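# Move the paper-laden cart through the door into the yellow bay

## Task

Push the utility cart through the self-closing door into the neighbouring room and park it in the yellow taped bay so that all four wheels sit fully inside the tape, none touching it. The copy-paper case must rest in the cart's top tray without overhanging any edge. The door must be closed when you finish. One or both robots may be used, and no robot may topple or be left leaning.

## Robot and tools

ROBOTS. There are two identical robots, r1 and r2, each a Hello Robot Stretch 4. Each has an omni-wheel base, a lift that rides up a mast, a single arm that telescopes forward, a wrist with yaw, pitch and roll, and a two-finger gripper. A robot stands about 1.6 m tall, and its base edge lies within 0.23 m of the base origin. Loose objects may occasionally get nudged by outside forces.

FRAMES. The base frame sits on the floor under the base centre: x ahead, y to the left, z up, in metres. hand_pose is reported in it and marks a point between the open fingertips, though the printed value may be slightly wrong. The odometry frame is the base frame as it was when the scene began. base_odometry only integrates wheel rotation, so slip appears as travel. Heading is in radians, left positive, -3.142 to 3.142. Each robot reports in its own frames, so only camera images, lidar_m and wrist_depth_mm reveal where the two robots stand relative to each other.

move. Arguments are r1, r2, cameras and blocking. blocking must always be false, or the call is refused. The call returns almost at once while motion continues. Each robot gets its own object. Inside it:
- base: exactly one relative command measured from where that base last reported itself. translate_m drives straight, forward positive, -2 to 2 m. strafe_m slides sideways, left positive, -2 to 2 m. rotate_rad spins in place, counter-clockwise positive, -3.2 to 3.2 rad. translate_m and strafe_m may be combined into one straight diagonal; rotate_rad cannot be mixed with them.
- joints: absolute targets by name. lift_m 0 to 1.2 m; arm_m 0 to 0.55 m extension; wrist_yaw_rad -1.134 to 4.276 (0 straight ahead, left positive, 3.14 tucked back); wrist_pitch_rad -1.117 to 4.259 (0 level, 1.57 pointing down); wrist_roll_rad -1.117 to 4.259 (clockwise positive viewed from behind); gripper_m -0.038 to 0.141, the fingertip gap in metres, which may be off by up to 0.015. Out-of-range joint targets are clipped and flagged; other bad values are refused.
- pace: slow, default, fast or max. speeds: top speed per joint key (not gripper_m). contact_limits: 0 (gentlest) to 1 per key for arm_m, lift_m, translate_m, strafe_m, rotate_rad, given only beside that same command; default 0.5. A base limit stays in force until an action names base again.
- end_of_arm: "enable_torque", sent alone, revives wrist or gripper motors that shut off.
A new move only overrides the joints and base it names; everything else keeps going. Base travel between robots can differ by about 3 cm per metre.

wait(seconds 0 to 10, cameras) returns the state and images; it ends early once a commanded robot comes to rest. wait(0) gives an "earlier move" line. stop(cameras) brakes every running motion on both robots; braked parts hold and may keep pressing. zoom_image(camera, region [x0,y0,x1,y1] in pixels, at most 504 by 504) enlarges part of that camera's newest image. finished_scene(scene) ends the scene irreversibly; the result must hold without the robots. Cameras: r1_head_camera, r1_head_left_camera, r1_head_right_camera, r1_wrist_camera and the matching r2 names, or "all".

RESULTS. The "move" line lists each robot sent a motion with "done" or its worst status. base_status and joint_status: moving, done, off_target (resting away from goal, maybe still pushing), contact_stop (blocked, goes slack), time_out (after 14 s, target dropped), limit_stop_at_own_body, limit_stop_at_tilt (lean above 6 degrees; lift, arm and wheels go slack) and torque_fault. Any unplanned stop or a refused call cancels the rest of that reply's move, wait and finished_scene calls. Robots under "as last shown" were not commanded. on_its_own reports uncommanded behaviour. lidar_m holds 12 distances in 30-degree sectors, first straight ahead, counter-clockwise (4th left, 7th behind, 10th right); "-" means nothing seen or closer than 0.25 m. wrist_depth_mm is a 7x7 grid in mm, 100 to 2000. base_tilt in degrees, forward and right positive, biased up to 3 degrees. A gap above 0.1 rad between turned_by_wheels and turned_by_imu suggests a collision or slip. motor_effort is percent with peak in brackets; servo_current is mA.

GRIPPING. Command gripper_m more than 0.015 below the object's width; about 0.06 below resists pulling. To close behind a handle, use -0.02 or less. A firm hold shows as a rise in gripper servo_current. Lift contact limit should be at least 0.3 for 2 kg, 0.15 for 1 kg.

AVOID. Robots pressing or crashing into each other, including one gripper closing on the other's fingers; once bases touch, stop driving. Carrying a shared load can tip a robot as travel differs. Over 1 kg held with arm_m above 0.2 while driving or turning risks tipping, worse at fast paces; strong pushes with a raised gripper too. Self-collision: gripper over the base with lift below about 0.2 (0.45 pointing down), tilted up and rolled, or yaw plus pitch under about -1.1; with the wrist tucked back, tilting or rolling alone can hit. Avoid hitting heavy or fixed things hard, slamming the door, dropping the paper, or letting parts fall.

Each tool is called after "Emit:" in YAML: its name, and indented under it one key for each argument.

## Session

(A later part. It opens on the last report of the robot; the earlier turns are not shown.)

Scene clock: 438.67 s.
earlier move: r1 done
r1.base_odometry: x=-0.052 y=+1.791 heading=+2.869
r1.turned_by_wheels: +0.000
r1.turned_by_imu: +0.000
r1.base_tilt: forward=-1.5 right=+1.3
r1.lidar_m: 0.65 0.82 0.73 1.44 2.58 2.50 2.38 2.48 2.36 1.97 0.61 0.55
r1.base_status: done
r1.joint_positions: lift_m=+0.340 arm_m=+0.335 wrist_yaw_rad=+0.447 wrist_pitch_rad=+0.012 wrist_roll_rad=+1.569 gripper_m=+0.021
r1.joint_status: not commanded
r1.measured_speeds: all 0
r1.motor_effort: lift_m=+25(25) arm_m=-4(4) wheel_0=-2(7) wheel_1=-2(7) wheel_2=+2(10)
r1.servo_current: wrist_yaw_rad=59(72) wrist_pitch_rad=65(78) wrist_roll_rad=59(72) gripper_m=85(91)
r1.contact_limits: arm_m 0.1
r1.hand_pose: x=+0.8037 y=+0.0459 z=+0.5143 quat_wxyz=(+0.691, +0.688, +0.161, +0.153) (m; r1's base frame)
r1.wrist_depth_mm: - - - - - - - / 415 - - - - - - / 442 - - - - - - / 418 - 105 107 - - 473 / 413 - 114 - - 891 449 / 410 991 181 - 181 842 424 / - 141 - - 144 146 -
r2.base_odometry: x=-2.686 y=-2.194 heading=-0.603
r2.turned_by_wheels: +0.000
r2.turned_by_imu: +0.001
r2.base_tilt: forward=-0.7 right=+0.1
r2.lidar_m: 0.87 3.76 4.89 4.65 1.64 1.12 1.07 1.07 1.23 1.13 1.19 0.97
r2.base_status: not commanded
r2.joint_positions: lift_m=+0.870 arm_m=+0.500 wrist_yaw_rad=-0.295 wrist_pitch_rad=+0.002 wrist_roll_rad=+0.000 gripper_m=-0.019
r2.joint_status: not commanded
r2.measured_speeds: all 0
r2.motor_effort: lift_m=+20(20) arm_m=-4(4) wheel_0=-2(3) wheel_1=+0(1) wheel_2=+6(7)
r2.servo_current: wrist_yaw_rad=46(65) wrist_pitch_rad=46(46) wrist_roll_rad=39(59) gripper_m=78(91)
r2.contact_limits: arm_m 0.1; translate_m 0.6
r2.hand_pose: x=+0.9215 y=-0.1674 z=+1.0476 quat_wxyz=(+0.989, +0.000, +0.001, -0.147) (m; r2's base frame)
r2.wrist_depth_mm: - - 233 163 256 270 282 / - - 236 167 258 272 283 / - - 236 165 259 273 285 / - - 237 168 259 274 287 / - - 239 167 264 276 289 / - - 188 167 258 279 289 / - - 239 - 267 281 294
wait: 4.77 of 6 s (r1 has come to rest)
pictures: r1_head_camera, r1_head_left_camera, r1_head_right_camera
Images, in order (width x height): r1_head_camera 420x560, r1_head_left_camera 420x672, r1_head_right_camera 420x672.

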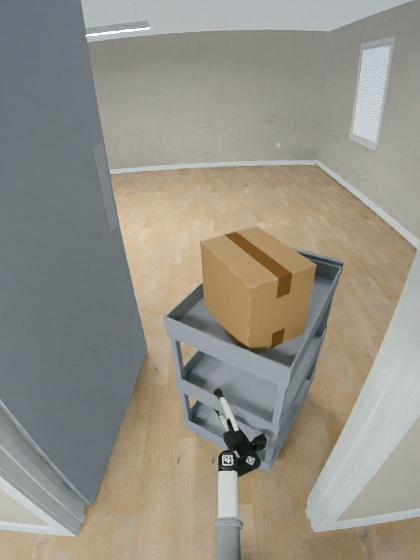

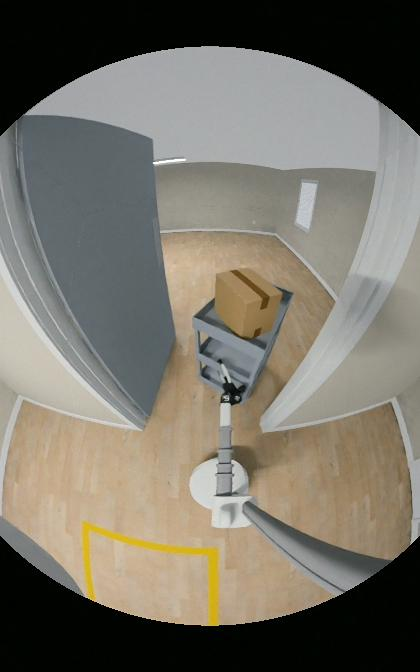

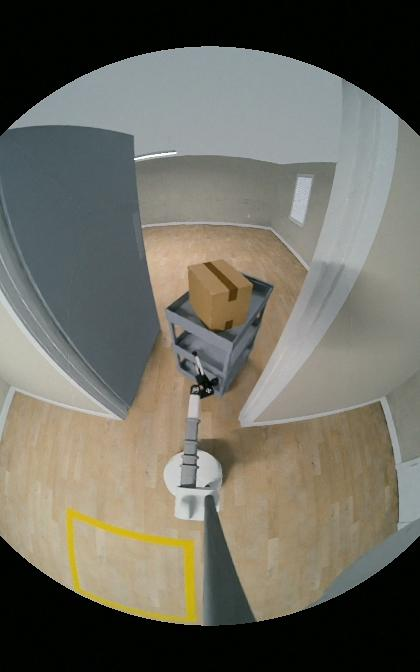

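Emit:
move:
  blocking: false
  r1: {"base":{"translate_m":-0.03,"strafe_m":-0.22},"pace":"slow"}
  cameras: []

Emit:
wait:
  seconds: 4
  cameras: ["r1_head_camera","r1_wrist_camera"]

Scene clock: 448.70 s.
move: r1 moving
r1.base_odometry: x=-0.046 y=+1.804 heading=+2.870
r1.turned_by_wheels: +0.001
r1.turned_by_imu: +0.000
r1.base_tilt: forward=-1.6 right=+1.3
r1.lidar_m: 0.63 0.87 0.76 1.41 2.57 2.51 2.35 2.48 2.35 1.99 0.60 0.54
r1.base_status: translate_m moving; strafe_m moving
r1.joint_positions: lift_m=+0.340 arm_m=+0.335 wrist_yaw_rad=+0.448 wrist_pitch_rad=+0.012 wrist_roll_rad=+1.569 gripper_m=+0.021
r1.joint_status: not commanded
r1.measured_speeds: translate_m=-0.007 strafe_m=-0.052 rotate_rad=+0.011 lift_m=+0.000 arm_m=+0.000 wrist_yaw_rad=+0.018 wrist_pitch_rad=+0.000 wrist_roll_rad=+0.000
r1.motor_effort: lift_m=+25(25) arm_m=-4(4) wheel_0=+8(8) wheel_1=-6(8) wheel_2=+4(4)
r1.servo_current: wrist_yaw_rad=26(59) wrist_pitch_rad=65(78) wrist_roll_rad=46(59) gripper_m=72(85)
r1.contact_limits: arm_m 0.1
r1.hand_pose: x=+0.8037 y=+0.0461 z=+0.5143 quat_wxyz=(+0.691, +0.688, +0.161, +0.153) (m; r1's base frame)
r1.wrist_depth_mm: - - - - - - - / 397 - - - - - - / 415 - - - - - - / 415 - - 104 - - 480 / 413 - 113 115 - 878 445 / 392 - 181 - 182 842 421 / - 142 - - 144 145 -
r2: as last shown
r2.base_tilt: forward=-0.6 right=+0.1
r2.lidar_m: 0.86 3.76 4.90 4.65 1.65 1.16 1.06 1.10 1.24 1.12 1.19 0.95
r2.motor_effort: lift_m=+20(20) arm_m=-3(4) wheel_0=-3(3) wheel_1=+0(0) wheel_2=+6(7)
r2.servo_current: wrist_yaw_rad=52(59) wrist_pitch_rad=39(46) wrist_roll_rad=52(52) gripper_m=78(91)
r2.contact_limits: arm_m 0.1; translate_m 0.6
r2.wrist_depth_mm: - - 234 163 256 268 283 / - - 235 167 257 271 285 / - - 236 165 258 273 285 / - - 238 168 259 273 286 / - - 239 167 263 276 287 / - - 188 167 258 279 290 / - - 239 - 267 282 293
pictures: none
No camera images: "cameras" was empty.

Scene clock: 451.63 s.
earlier move: r1 done
r1.base_odometry: x=+0.036 y=+1.995 heading=+2.870
r1.turned_by_wheels: +0.000
r1.turned_by_imu: +0.000
r1.base_tilt: forward=-1.6 right=+1.3
r1.lidar_m: 0.52 0.80 0.95 1.55 2.77 2.50 2.33 2.43 2.13 1.98 0.67 0.46
r1.base_status: done
r1.joint_positions: lift_m=+0.340 arm_m=+0.335 wrist_yaw_rad=+0.452 wrist_pitch_rad=+0.012 wrist_roll_rad=+1.569 gripper_m=+0.021
r1.joint_status: not commanded
r1.measured_speeds: all 0
r1.motor_effort: lift_m=+25(25) arm_m=+4(4) wheel_0=+6(17) wheel_1=-1(8) wheel_2=+3(8)
r1.servo_current: wrist_yaw_rad=46(78) wrist_pitch_rad=65(78) wrist_roll_rad=59(65) gripper_m=72(85)
r1.contact_limits: arm_m 0.1
r1.hand_pose: x=+0.8035 y=+0.0474 z=+0.5143 quat_wxyz=(+0.691, +0.687, +0.163, +0.155) (m; r1's base frame)
r1.wrist_depth_mm: 449 544 103 - 104 - 477 / 445 539 112 112 113 - 484 / 445 580 - - - - 488 / 439 - - - - 597 492 / 421 - - - - 1008 473 / 410 - 186 - 182 842 449 / 384 152 - - 146 151 -
r2.base_odometry: x=-2.686 y=-2.194 heading=-0.603
r2.turned_by_wheels: +0.000
r2.turned_by_imu: +0.000
r2.base_tilt: forward=-0.6 right=+0.1
r2.lidar_m: 0.87 3.77 4.89 4.65 1.64 1.13 1.06 1.09 1.23 1.14 1.17 0.98
r2.base_status: not commanded
r2.joint_positions: lift_m=+0.870 arm_m=+0.500 wrist_yaw_rad=-0.295 wrist_pitch_rad=+0.002 wrist_roll_rad=+0.000 gripper_m=-0.019
r2.joint_status: not commanded
r2.measured_speeds: all 0
r2.motor_effort: lift_m=+20(20) arm_m=-4(4) wheel_0=-2(3) wheel_1=+0(0) wheel_2=+6(7)
r2.servo_current: wrist_yaw_rad=39(65) wrist_pitch_rad=39(46) wrist_roll_rad=46(59) gripper_m=78(91)
r2.contact_limits: arm_m 0.1; translate_m 0.6
r2.hand_pose: x=+0.9215 y=-0.1674 z=+1.0476 quat_wxyz=(+0.989, +0.000, +0.001, -0.147) (m; r2's base frame)
r2.wrist_depth_mm: - - 235 163 256 268 282 / - - 235 167 257 271 283 / - - 236 165 259 273 285 / - - 238 169 260 274 285 / - - 238 167 264 277 290 / - - 189 168 258 278 290 / - - 240 - 268 281 294
wait: 2.93 of 4 s (r1 has come to rest)
pictures: r1_head_camera, r1_wrist_camera
Images, in order (width x height): r1_head_camera 420x560, r1_wrist_camera 616x392.

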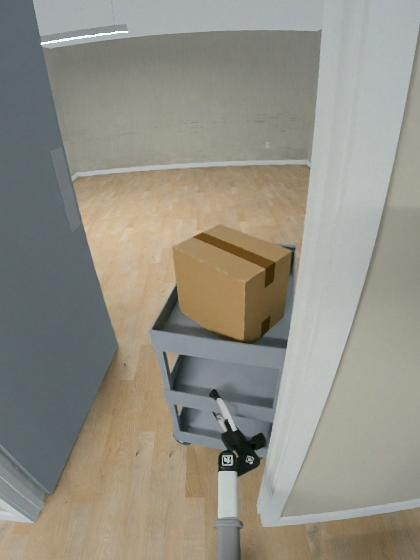

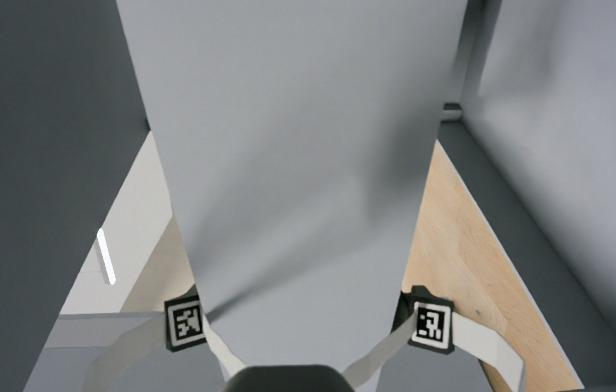

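Emit:
move:
  blocking: false
  r1: {"joints":{"gripper_m":0.095}}
  cameras: []

Emit:
wait:
  seconds: 1.2
  cameras: []

Emit:
move:
  blocking: false
  r1: {"joints":{"gripper_m":0.02}}
  cameras: []

Emit:
wait:
  seconds: 1.5
  cameras: ["r1_wrist_camera"]

Emit:
move:
  blocking: false
  r1: {"base":{"translate_m":-0.4,"strafe_m":0.18},"pace":"slow"}
  cameras: []

Emit:
wait:
  seconds: 6
  cameras: ["r1_head_camera","r1_head_right_camera"]

Scene clock: 459.77 s.
move: r1 moving
r1.base_odometry: x=+0.036 y=+1.995 heading=+2.870
r1.turned_by_wheels: +0.000
r1.turned_by_imu: -0.001
r1.base_tilt: forward=-1.6 right=+1.3
r1.lidar_m: 0.50 0.84 0.96 1.54 2.78 2.47 2.34 2.39 2.13 2.03 0.68 0.46
r1.base_status: not commanded
r1.joint_positions: lift_m=+0.340 arm_m=+0.335 wrist_yaw_rad=+0.452 wrist_pitch_rad=+0.012 wrist_roll_rad=+1.569 gripper_m=+0.040
r1.joint_status: gripper_m moving
r1.measured_speeds: all 0
r1.motor_effort: lift_m=+25(25) arm_m=+4(4) wheel_0=+5(6) wheel_1=-1(1) wheel_2=+1(3)
r1.servo_current: wrist_yaw_rad=39(59) wrist_pitch_rad=65(72) wrist_roll_rad=52(65) gripper_m=52(65)
r1.contact_limits: arm_m 0.1
r1.hand_pose: x=+0.8035 y=+0.0474 z=+0.5143 quat_wxyz=(+0.691, +0.687, +0.163, +0.155) (m; r1's base frame)
r1.wrist_depth_mm: 449 106 103 107 105 - 477 / 449 544 114 114 116 - 484 / 445 615 - - - - 492 / 439 - - - - 597 500 / 413 - - - - 1025 477 / 407 - 186 - 185 891 445 / 384 157 - - - 153 404
r2: as last shown
r2.turned_by_imu: +0.001
r2.lidar_m: 0.85 3.75 4.86 4.66 1.67 1.13 1.03 1.10 1.21 1.14 1.16 0.96
r2.motor_effort: lift_m=+20(20) arm_m=-4(4) wheel_0=-2(3) wheel_1=+0(1) wheel_2=+6(7)
r2.servo_current: wrist_yaw_rad=59(59) wrist_pitch_rad=46(46) wrist_roll_rad=46(59) gripper_m=78(85)
r2.contact_limits: arm_m 0.1; translate_m 0.6
r2.wrist_depth_mm: - - 234 163 257 270 282 / - - 235 166 258 271 283 / - - 236 165 259 272 286 / - - 237 168 262 276 286 / - - 239 167 263 276 289 / - - 188 167 258 278 290 / - - 238 - 268 283 291
pictures: none
No camera images: "cameras" was empty.

Scene clock: 460.83 s.
earlier move: r1 done
r1.base_odometry: x=+0.036 y=+1.995 heading=+2.869
r1.turned_by_wheels: +0.000
r1.turned_by_imu: +0.000
r1.base_tilt: forward=-1.6 right=+1.3
r1.lidar_m: 0.50 0.82 0.95 1.54 2.79 2.47 2.34 2.41 2.11 2.01 0.67 0.46
r1.base_status: not commanded
r1.joint_positions: lift_m=+0.340 arm_m=+0.335 wrist_yaw_rad=+0.452 wrist_pitch_rad=+0.011 wrist_roll_rad=+1.569 gripper_m=+0.095
r1.joint_status: all done
r1.measured_speeds: all 0
r1.motor_effort: lift_m=+25(25) arm_m=+4(4) wheel_0=+4(6) wheel_1=-1(2) wheel_2=+1(3)
r1.servo_current: wrist_yaw_rad=39(72) wrist_pitch_rad=59(72) wrist_roll_rad=52(65) gripper_m=46(72)
r1.contact_limits: arm_m 0.1
r1.hand_pose: x=+0.8035 y=+0.0474 z=+0.5146 quat_wxyz=(+0.691, +0.688, +0.162, +0.155) (m; r1's base frame)
r1.wrist_depth_mm: 433 554 106 107 107 - 492 / 430 603 114 116 115 - 477 / 407 634 - - - - 480 / 424 634 - - - 597 484 / 424 - - - - 976 492 / 397 - 196 - 189 917 452 / 373 158 - 139 - 991 732
r2.base_odometry: x=-2.686 y=-2.194 heading=-0.603
r2.turned_by_wheels: +0.000
r2.turned_by_imu: +0.000
r2.base_tilt: forward=-0.6 right=+0.1
r2.lidar_m: 0.88 3.75 4.86 4.65 1.63 1.14 1.06 1.10 1.22 1.15 1.18 0.98
r2.base_status: not commanded
r2.joint_positions: lift_m=+0.870 arm_m=+0.500 wrist_yaw_rad=-0.295 wrist_pitch_rad=+0.002 wrist_roll_rad=+0.000 gripper_m=-0.019
r2.joint_status: not commanded
r2.measured_speeds: all 0
r2.motor_effort: lift_m=+20(20) arm_m=-4(4) wheel_0=-3(3) wheel_1=+0(1) wheel_2=+6(7)
r2.servo_current: wrist_yaw_rad=46(59) wrist_pitch_rad=39(46) wrist_roll_rad=46(59) gripper_m=78(85)
r2.contact_limits: arm_m 0.1; translate_m 0.6
r2.hand_pose: x=+0.9215 y=-0.1674 z=+1.0476 quat_wxyz=(+0.989, +0.000, +0.001, -0.147) (m; r2's base frame)
r2.wrist_depth_mm: - - 234 163 257 271 282 / - - 236 167 259 271 283 / - - 236 165 258 272 285 / - - 237 169 259 273 285 / - - 238 167 263 276 289 / - - 188 168 257 279 291 / - - 240 - 267 281 294
wait: 1.07 of 1.2 s (r1 has come to rest)
pictures: none
No camera images: "cameras" was empty.

Scene clock: 461.33 s.
move: r1 moving
r1.base_odometry: x=+0.036 y=+1.995 heading=+2.869
r1.turned_by_wheels: +0.000
r1.turned_by_imu: +0.000
r1.base_tilt: forward=-1.5 right=+1.3
r1.lidar_m: 0.49 0.84 0.94 1.54 2.77 2.47 2.33 2.44 2.11 2.00 0.66 0.46
r1.base_status: not commanded
r1.joint_positions: lift_m=+0.340 arm_m=+0.335 wrist_yaw_rad=+0.452 wrist_pitch_rad=+0.011 wrist_roll_rad=+1.569 gripper_m=+0.078
r1.joint_status: gripper_m moving
r1.measured_speeds: all 0
r1.motor_effort: lift_m=+25(25) arm_m=+4(4) wheel_0=+4(4) wheel_1=-1(1) wheel_2=+1(1)
r1.servo_current: wrist_yaw_rad=59(65) wrist_pitch_rad=65(65) wrist_roll_rad=59(59) gripper_m=104(104)
r1.contact_limits: arm_m 0.1
r1.hand_pose: x=+0.8035 y=+0.0474 z=+0.5146 quat_wxyz=(+0.691, +0.688, +0.162, +0.155) (m; r1's base frame)
r1.wrist_depth_mm: 436 535 106 107 106 - 484 / 442 569 114 116 115 - 492 / 436 609 - - - - 473 / 430 - - - - 621 477 / 430 - - - - 1025 477 / 402 - 195 - 186 904 452 / 377 149 - 137 - 960 723
r2: as last shown
r2.lidar_m: 0.88 3.74 4.88 4.66 1.67 1.11 1.05 1.08 1.24 1.15 1.16 0.97
r2.motor_effort: lift_m=+20(20) arm_m=-4(4) wheel_0=-3(3) wheel_1=+0(0) wheel_2=+6(7)
r2.servo_current: wrist_yaw_rad=39(65) wrist_pitch_rad=39(46) wrist_roll_rad=52(59) gripper_m=78(85)
r2.contact_limits: arm_m 0.1; translate_m 0.6
r2.wrist_depth_mm: - - 234 163 256 270 282 / - - 235 167 258 271 283 / - - 236 165 259 273 285 / - - 238 169 259 274 286 / - - 238 167 265 276 290 / - - 188 167 258 279 290 / - - 240 - 266 281 291
pictures: none
No camera images: "cameras" was empty.

Scene clock: 462.40 s.
earlier move: r1 done
r1.base_odometry: x=+0.036 y=+1.995 heading=+2.869
r1.turned_by_wheels: +0.000
r1.turned_by_imu: +0.000
r1.base_tilt: forward=-1.6 right=+1.2
r1.lidar_m: 0.52 0.84 0.95 1.55 2.79 2.50 2.32 2.43 2.11 2.00 0.65 0.44
r1.base_status: not commanded
r1.joint_positions: lift_m=+0.340 arm_m=+0.335 wrist_yaw_rad=+0.452 wrist_pitch_rad=+0.012 wrist_roll_rad=+1.569 gripper_m=+0.021
r1.joint_status: all done
r1.measured_speeds: all 0
r1.motor_effort: lift_m=+25(25) arm_m=-3(4) wheel_0=+3(4) wheel_1=-1(2) wheel_2=+0(1)
r1.servo_current: wrist_yaw_rad=52(72) wrist_pitch_rad=59(78) wrist_roll_rad=52(59) gripper_m=85(221)
r1.contact_limits: arm_m 0.1
r1.hand_pose: x=+0.8035 y=+0.0474 z=+0.5143 quat_wxyz=(+0.691, +0.687, +0.163, +0.155) (m; r1's base frame)
r1.wrist_depth_mm: 445 106 104 107 106 - 480 / 449 544 114 115 116 - 484 / 449 627 - - - - 488 / 449 - - - - 621 488 / 424 - - - - 991 488 / 415 - 185 - 181 809 445 / 394 164 - - - 174 407
r2.base_odometry: x=-2.686 y=-2.194 heading=-0.603
r2.turned_by_wheels: +0.000
r2.turned_by_imu: +0.000
r2.base_tilt: forward=-0.6 right=+0.1
r2.lidar_m: 0.87 3.77 4.90 4.66 1.65 1.12 1.06 1.10 1.21 1.14 1.17 0.94
r2.base_status: not commanded
r2.joint_positions: lift_m=+0.870 arm_m=+0.500 wrist_yaw_rad=-0.295 wrist_pitch_rad=+0.002 wrist_roll_rad=+0.000 gripper_m=-0.019
r2.joint_status: not commanded
r2.measured_speeds: all 0
r2.motor_effort: lift_m=+20(20) arm_m=-4(4) wheel_0=-3(3) wheel_1=+0(1) wheel_2=+6(7)
r2.servo_current: wrist_yaw_rad=39(65) wrist_pitch_rad=39(46) wrist_roll_rad=59(59) gripper_m=78(85)
r2.contact_limits: arm_m 0.1; translate_m 0.6
r2.hand_pose: x=+0.9215 y=-0.1674 z=+1.0476 quat_wxyz=(+0.989, +0.000, +0.001, -0.147) (m; r2's base frame)
r2.wrist_depth_mm: - - 234 163 256 270 283 / - - 236 167 257 271 282 / - - 236 165 258 272 285 / - - 236 168 259 273 286 / - - 238 167 263 276 290 / - - 188 168 258 279 290 / - - 239 - 267 281 293
wait: 1.07 of 1.5 s (r1 has come to rest)
pictures: r1_wrist_camera
Images, in order (width x height): r1_wrist_camera 616x392.

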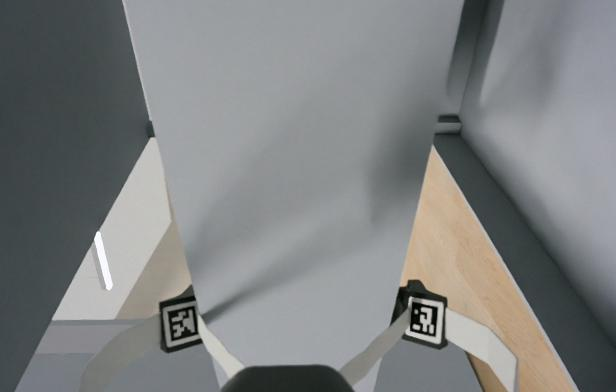

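Scene clock: 462.90 s.
move: r1 moving
r1.base_odometry: x=+0.047 y=+1.987 heading=+2.868
r1.turned_by_wheels: -0.001
r1.turned_by_imu: -0.001
r1.base_tilt: forward=-1.5 right=+1.3
r1.lidar_m: 0.55 0.82 0.94 1.56 2.79 2.48 2.32 2.42 2.13 2.01 0.69 0.47
r1.base_status: translate_m moving; strafe_m moving
r1.joint_positions: lift_m=+0.340 arm_m=+0.335 wrist_yaw_rad=+0.449 wrist_pitch_rad=+0.012 wrist_roll_rad=+1.569 gripper_m=+0.021
r1.joint_status: not commanded
r1.measured_speeds: translate_m=-0.049 strafe_m=+0.021 rotate_rad=-0.004 lift_m=+0.000 arm_m=+0.000 wrist_yaw_rad=-0.017 wrist_pitch_rad=+0.000 wrist_roll_rad=+0.000
r1.motor_effort: lift_m=+25(25) arm_m=-4(4) wheel_0=-9(9) wheel_1=-6(6) wheel_2=+6(10)
r1.servo_current: wrist_yaw_rad=52(59) wrist_pitch_rad=65(72) wrist_roll_rad=52(59) gripper_m=98(98)
r1.contact_limits: arm_m 0.1
r1.hand_pose: x=+0.8036 y=+0.0464 z=+0.5143 quat_wxyz=(+0.691, +0.688, +0.161, +0.153) (m; r1's base frame)
r1.wrist_depth_mm: 452 539 113 114 114 - 477 / 449 585 - - - - 484 / 449 634 - - - - 488 / 424 668 - - - 654 492 / 439 - - - - 946 484 / 415 - 185 - 180 480 449 / 1078 163 - - - 946 -
r2: as last shown
r2.base_tilt: forward=-0.7 right=+0.1
r2.lidar_m: 0.90 3.77 4.86 4.66 1.67 1.14 1.07 1.07 1.23 1.14 1.17 0.96
r2.servo_current: wrist_yaw_rad=39(65) wrist_pitch_rad=39(46) wrist_roll_rad=39(59) gripper_m=78(85)
r2.contact_limits: arm_m 0.1; translate_m 0.6
r2.wrist_depth_mm: - - 234 163 256 268 282 / - - 234 167 258 270 282 / - - 237 165 259 273 285 / - - 237 168 262 276 287 / - - 239 167 263 277 287 / - - 188 167 259 278 289 / - - 239 - 268 281 293
pictures: none
No camera images: "cameras" was empty.

Scene clock: 467.97 s.
earlier move: r1 done
r1.base_odometry: x=+0.373 y=+1.714 heading=+2.870
r1.turned_by_wheels: +0.002
r1.turned_by_imu: +0.000
r1.base_tilt: forward=-1.6 right=+1.3
r1.lidar_m: 0.72 0.66 1.15 2.51 2.56 2.05 1.95 2.04 2.31 2.21 1.26 0.90
r1.base_status: done
r1.joint_positions: lift_m=+0.340 arm_m=+0.335 wrist_yaw_rad=+0.451 wrist_pitch_rad=+0.012 wrist_roll_rad=+1.569 gripper_m=+0.021
r1.joint_status: not commanded
r1.measured_speeds: all 0
r1.motor_effort: lift_m=+25(25) arm_m=-4(4) wheel_0=+0(20) wheel_1=+0(13) wheel_2=+7(10)
r1.servo_current: wrist_yaw_rad=46(78) wrist_pitch_rad=65(78) wrist_roll_rad=39(65) gripper_m=78(98)
r1.contact_limits: arm_m 0.1
r1.hand_pose: x=+0.8036 y=+0.0469 z=+0.5143 quat_wxyz=(+0.691, +0.688, +0.162, +0.154) (m; r1's base frame)
r1.wrist_depth_mm: - - - - 1366 1025 - / 424 - - - 1366 1118 484 / 449 627 - - - - 484 / 442 621 - - - 820 496 / 442 574 - - - - 477 / 418 591 188 - 183 167 480 / 427 157 - - - 151 -
r2.base_odometry: x=-2.686 y=-2.194 heading=-0.603
r2.turned_by_wheels: +0.000
r2.turned_by_imu: +0.001
r2.base_tilt: forward=-0.6 right=+0.1
r2.lidar_m: 0.88 3.77 4.88 4.66 1.65 1.13 1.05 1.08 1.22 1.15 1.16 0.98
r2.base_status: not commanded
r2.joint_positions: lift_m=+0.870 arm_m=+0.500 wrist_yaw_rad=-0.295 wrist_pitch_rad=+0.002 wrist_roll_rad=+0.000 gripper_m=-0.019
r2.joint_status: not commanded
r2.measured_speeds: all 0
r2.motor_effort: lift_m=+20(20) arm_m=-4(4) wheel_0=-3(3) wheel_1=+0(1) wheel_2=+6(7)
r2.servo_current: wrist_yaw_rad=46(65) wrist_pitch_rad=46(46) wrist_roll_rad=46(59) gripper_m=72(91)
r2.contact_limits: arm_m 0.1; translate_m 0.6
r2.hand_pose: x=+0.9215 y=-0.1674 z=+1.0476 quat_wxyz=(+0.989, +0.000, +0.001, -0.147) (m; r2's base frame)
r2.wrist_depth_mm: - - 234 163 256 270 282 / - - 235 166 257 270 285 / - - 236 165 259 273 285 / - - 238 168 260 276 286 / - - 238 167 263 276 289 / - - 188 167 259 278 290 / - - 239 - 267 281 294
wait: 5.07 of 6 s (r1 has come to rest)
pictures: r1_head_camera, r1_head_right_camera
Images, in order (width x height): r1_head_camera 420x560, r1_head_right_camera 420x672.

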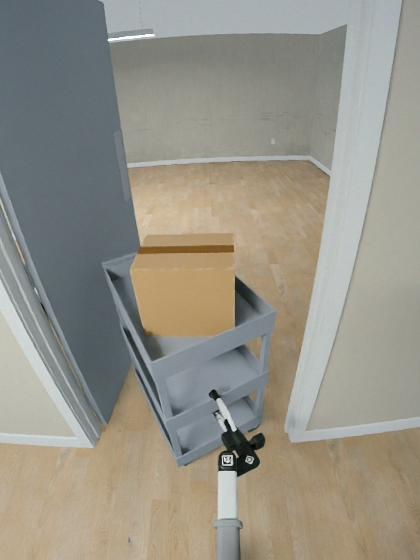

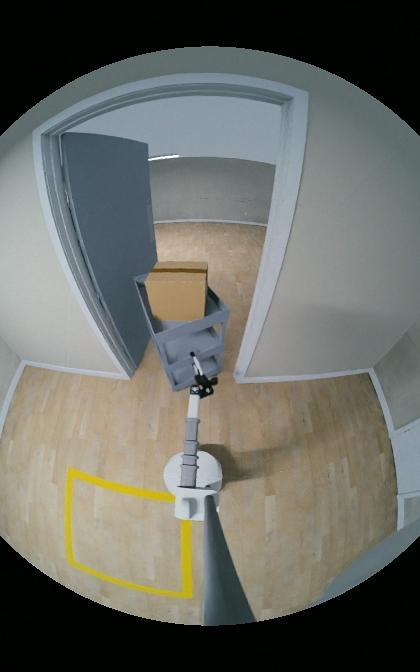

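Emit:
move:
  blocking: false
  r1: {"base":{"translate_m":-0.15,"strafe_m":0.12},"joints":{"wrist_yaw_rad":0.2},"speeds":{"wrist_yaw_rad":0.15},"pace":"slow"}
  cameras: []

Emit:
wait:
  seconds: 4
  cameras: ["r1_head_camera","r1_head_left_camera"]

Scene clock: 479.07 s.
move: r1 moving
r1.base_odometry: x=+0.381 y=+1.703 heading=+2.871
r1.turned_by_wheels: +0.001
r1.turned_by_imu: +0.001
r1.base_tilt: forward=-1.5 right=+1.3
r1.lidar_m: 0.71 0.69 1.14 2.49 2.56 2.04 1.92 2.03 2.33 2.20 1.27 0.92
r1.base_status: translate_m moving; strafe_m moving
r1.joint_positions: lift_m=+0.340 arm_m=+0.335 wrist_yaw_rad=+0.400 wrist_pitch_rad=+0.012 wrist_roll_rad=+1.569 gripper_m=+0.021
r1.joint_status: wrist_yaw_rad moving
r1.measured_speeds: translate_m=-0.040 strafe_m=+0.032 rotate_rad=-0.003 lift_m=+0.000 arm_m=+0.000 wrist_yaw_rad=-0.171 wrist_pitch_rad=+0.000 wrist_roll_rad=+0.000
r1.motor_effort: lift_m=+25(25) arm_m=-4(4) wheel_0=+0(3) wheel_1=+5(6) wheel_2=+12(13)
r1.servo_current: wrist_yaw_rad=91(130) wrist_pitch_rad=65(72) wrist_roll_rad=59(59) gripper_m=78(91)
r1.contact_limits: arm_m 0.1
r1.hand_pose: x=+0.8056 y=+0.0317 z=+0.5143 quat_wxyz=(+0.695, +0.691, +0.144, +0.136) (m; r1's base frame)
r1.wrist_depth_mm: - - - - 1430 960 - / 427 - - - 1430 1098 466 / 449 627 - - - - 488 / 442 615 - - - 820 492 / 439 569 - - - - 473 / 413 591 187 - 183 166 477 / 424 157 161 - - 150 -
r2: as last shown
r2.turned_by_imu: +0.002
r2.lidar_m: 0.89 3.76 4.86 4.68 1.66 1.14 1.03 1.06 1.23 1.13 1.18 0.98
r2.motor_effort: lift_m=+20(20) arm_m=-4(4) wheel_0=-2(3) wheel_1=+0(0) wheel_2=+7(7)
r2.servo_current: wrist_yaw_rad=59(65) wrist_pitch_rad=46(46) wrist_roll_rad=52(59) gripper_m=85(85)
r2.contact_limits: arm_m 0.1; translate_m 0.6
r2.wrist_depth_mm: - - 233 163 256 270 282 / - - 236 166 257 272 283 / - - 237 165 259 272 285 / - - 238 169 260 274 286 / - - 238 167 264 277 289 / - - 188 167 259 279 290 / - - 240 - 266 281 294
pictures: none
No camera images: "cameras" was empty.

Scene clock: 481.70 s.
earlier move: r1 done
r1.base_odometry: x=+0.485 y=+1.558 heading=+2.869
r1.turned_by_wheels: -0.002
r1.turned_by_imu: -0.001
r1.base_tilt: forward=-1.6 right=+1.3
r1.lidar_m: 0.65 0.79 1.34 2.38 2.44 1.93 1.79 1.87 2.43 2.34 1.48 0.93
r1.base_status: done
r1.joint_positions: lift_m=+0.340 arm_m=+0.335 wrist_yaw_rad=+0.201 wrist_pitch_rad=+0.012 wrist_roll_rad=+1.569 gripper_m=+0.021
r1.joint_status: all done
r1.measured_speeds: all 0
r1.motor_effort: lift_m=+25(25) arm_m=-4(4) wheel_0=-6(9) wheel_1=+1(6) wheel_2=-1(13)
r1.servo_current: wrist_yaw_rad=78(130) wrist_pitch_rad=65(78) wrist_roll_rad=52(65) gripper_m=85(91)
r1.contact_limits: arm_m 0.1
r1.hand_pose: x=+0.8059 y=-0.0282 z=+0.5143 quat_wxyz=(+0.705, +0.703, +0.075, +0.067) (m; r1's base frame)
r1.wrist_depth_mm: 298 298 300 - 309 317 317 / - - - - 1537 991 - / 424 - - - 1499 1098 469 / 442 - - - 1464 - 488 / 439 603 - - - - 473 / 413 591 188 - 183 172 473 / 424 150 - - 146 151 -
r2.base_odometry: x=-2.686 y=-2.194 heading=-0.603
r2.turned_by_wheels: +0.000
r2.turned_by_imu: +0.000
r2.base_tilt: forward=-0.7 right=+0.0
r2.lidar_m: 0.86 3.79 4.85 4.65 1.68 1.12 1.06 1.09 1.23 1.15 1.20 0.96
r2.base_status: not commanded
r2.joint_positions: lift_m=+0.870 arm_m=+0.500 wrist_yaw_rad=-0.295 wrist_pitch_rad=+0.002 wrist_roll_rad=+0.000 gripper_m=-0.019
r2.joint_status: not commanded
r2.measured_speeds: all 0
r2.motor_effort: lift_m=+20(20) arm_m=-4(4) wheel_0=-2(3) wheel_1=+0(1) wheel_2=+6(7)
r2.servo_current: wrist_yaw_rad=52(65) wrist_pitch_rad=39(46) wrist_roll_rad=33(59) gripper_m=78(85)
r2.contact_limits: arm_m 0.1; translate_m 0.6
r2.hand_pose: x=+0.9215 y=-0.1674 z=+1.0476 quat_wxyz=(+0.989, +0.000, +0.001, -0.147) (m; r2's base frame)
r2.wrist_depth_mm: - - 234 163 256 268 281 / - - 235 167 258 271 285 / - - 236 165 259 273 286 / - - 237 169 259 274 286 / - - 239 167 264 276 287 / - - 188 168 259 279 289 / - - 239 - 267 281 293
wait: 2.63 of 4 s (r1 has come to rest)
pictures: r1_head_camera, r1_head_left_camera
Images, in order (width x height): r1_head_camera 420x560, r1_head_left_camera 420x672.

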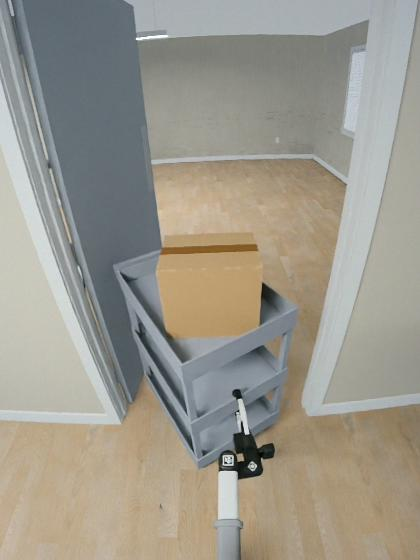

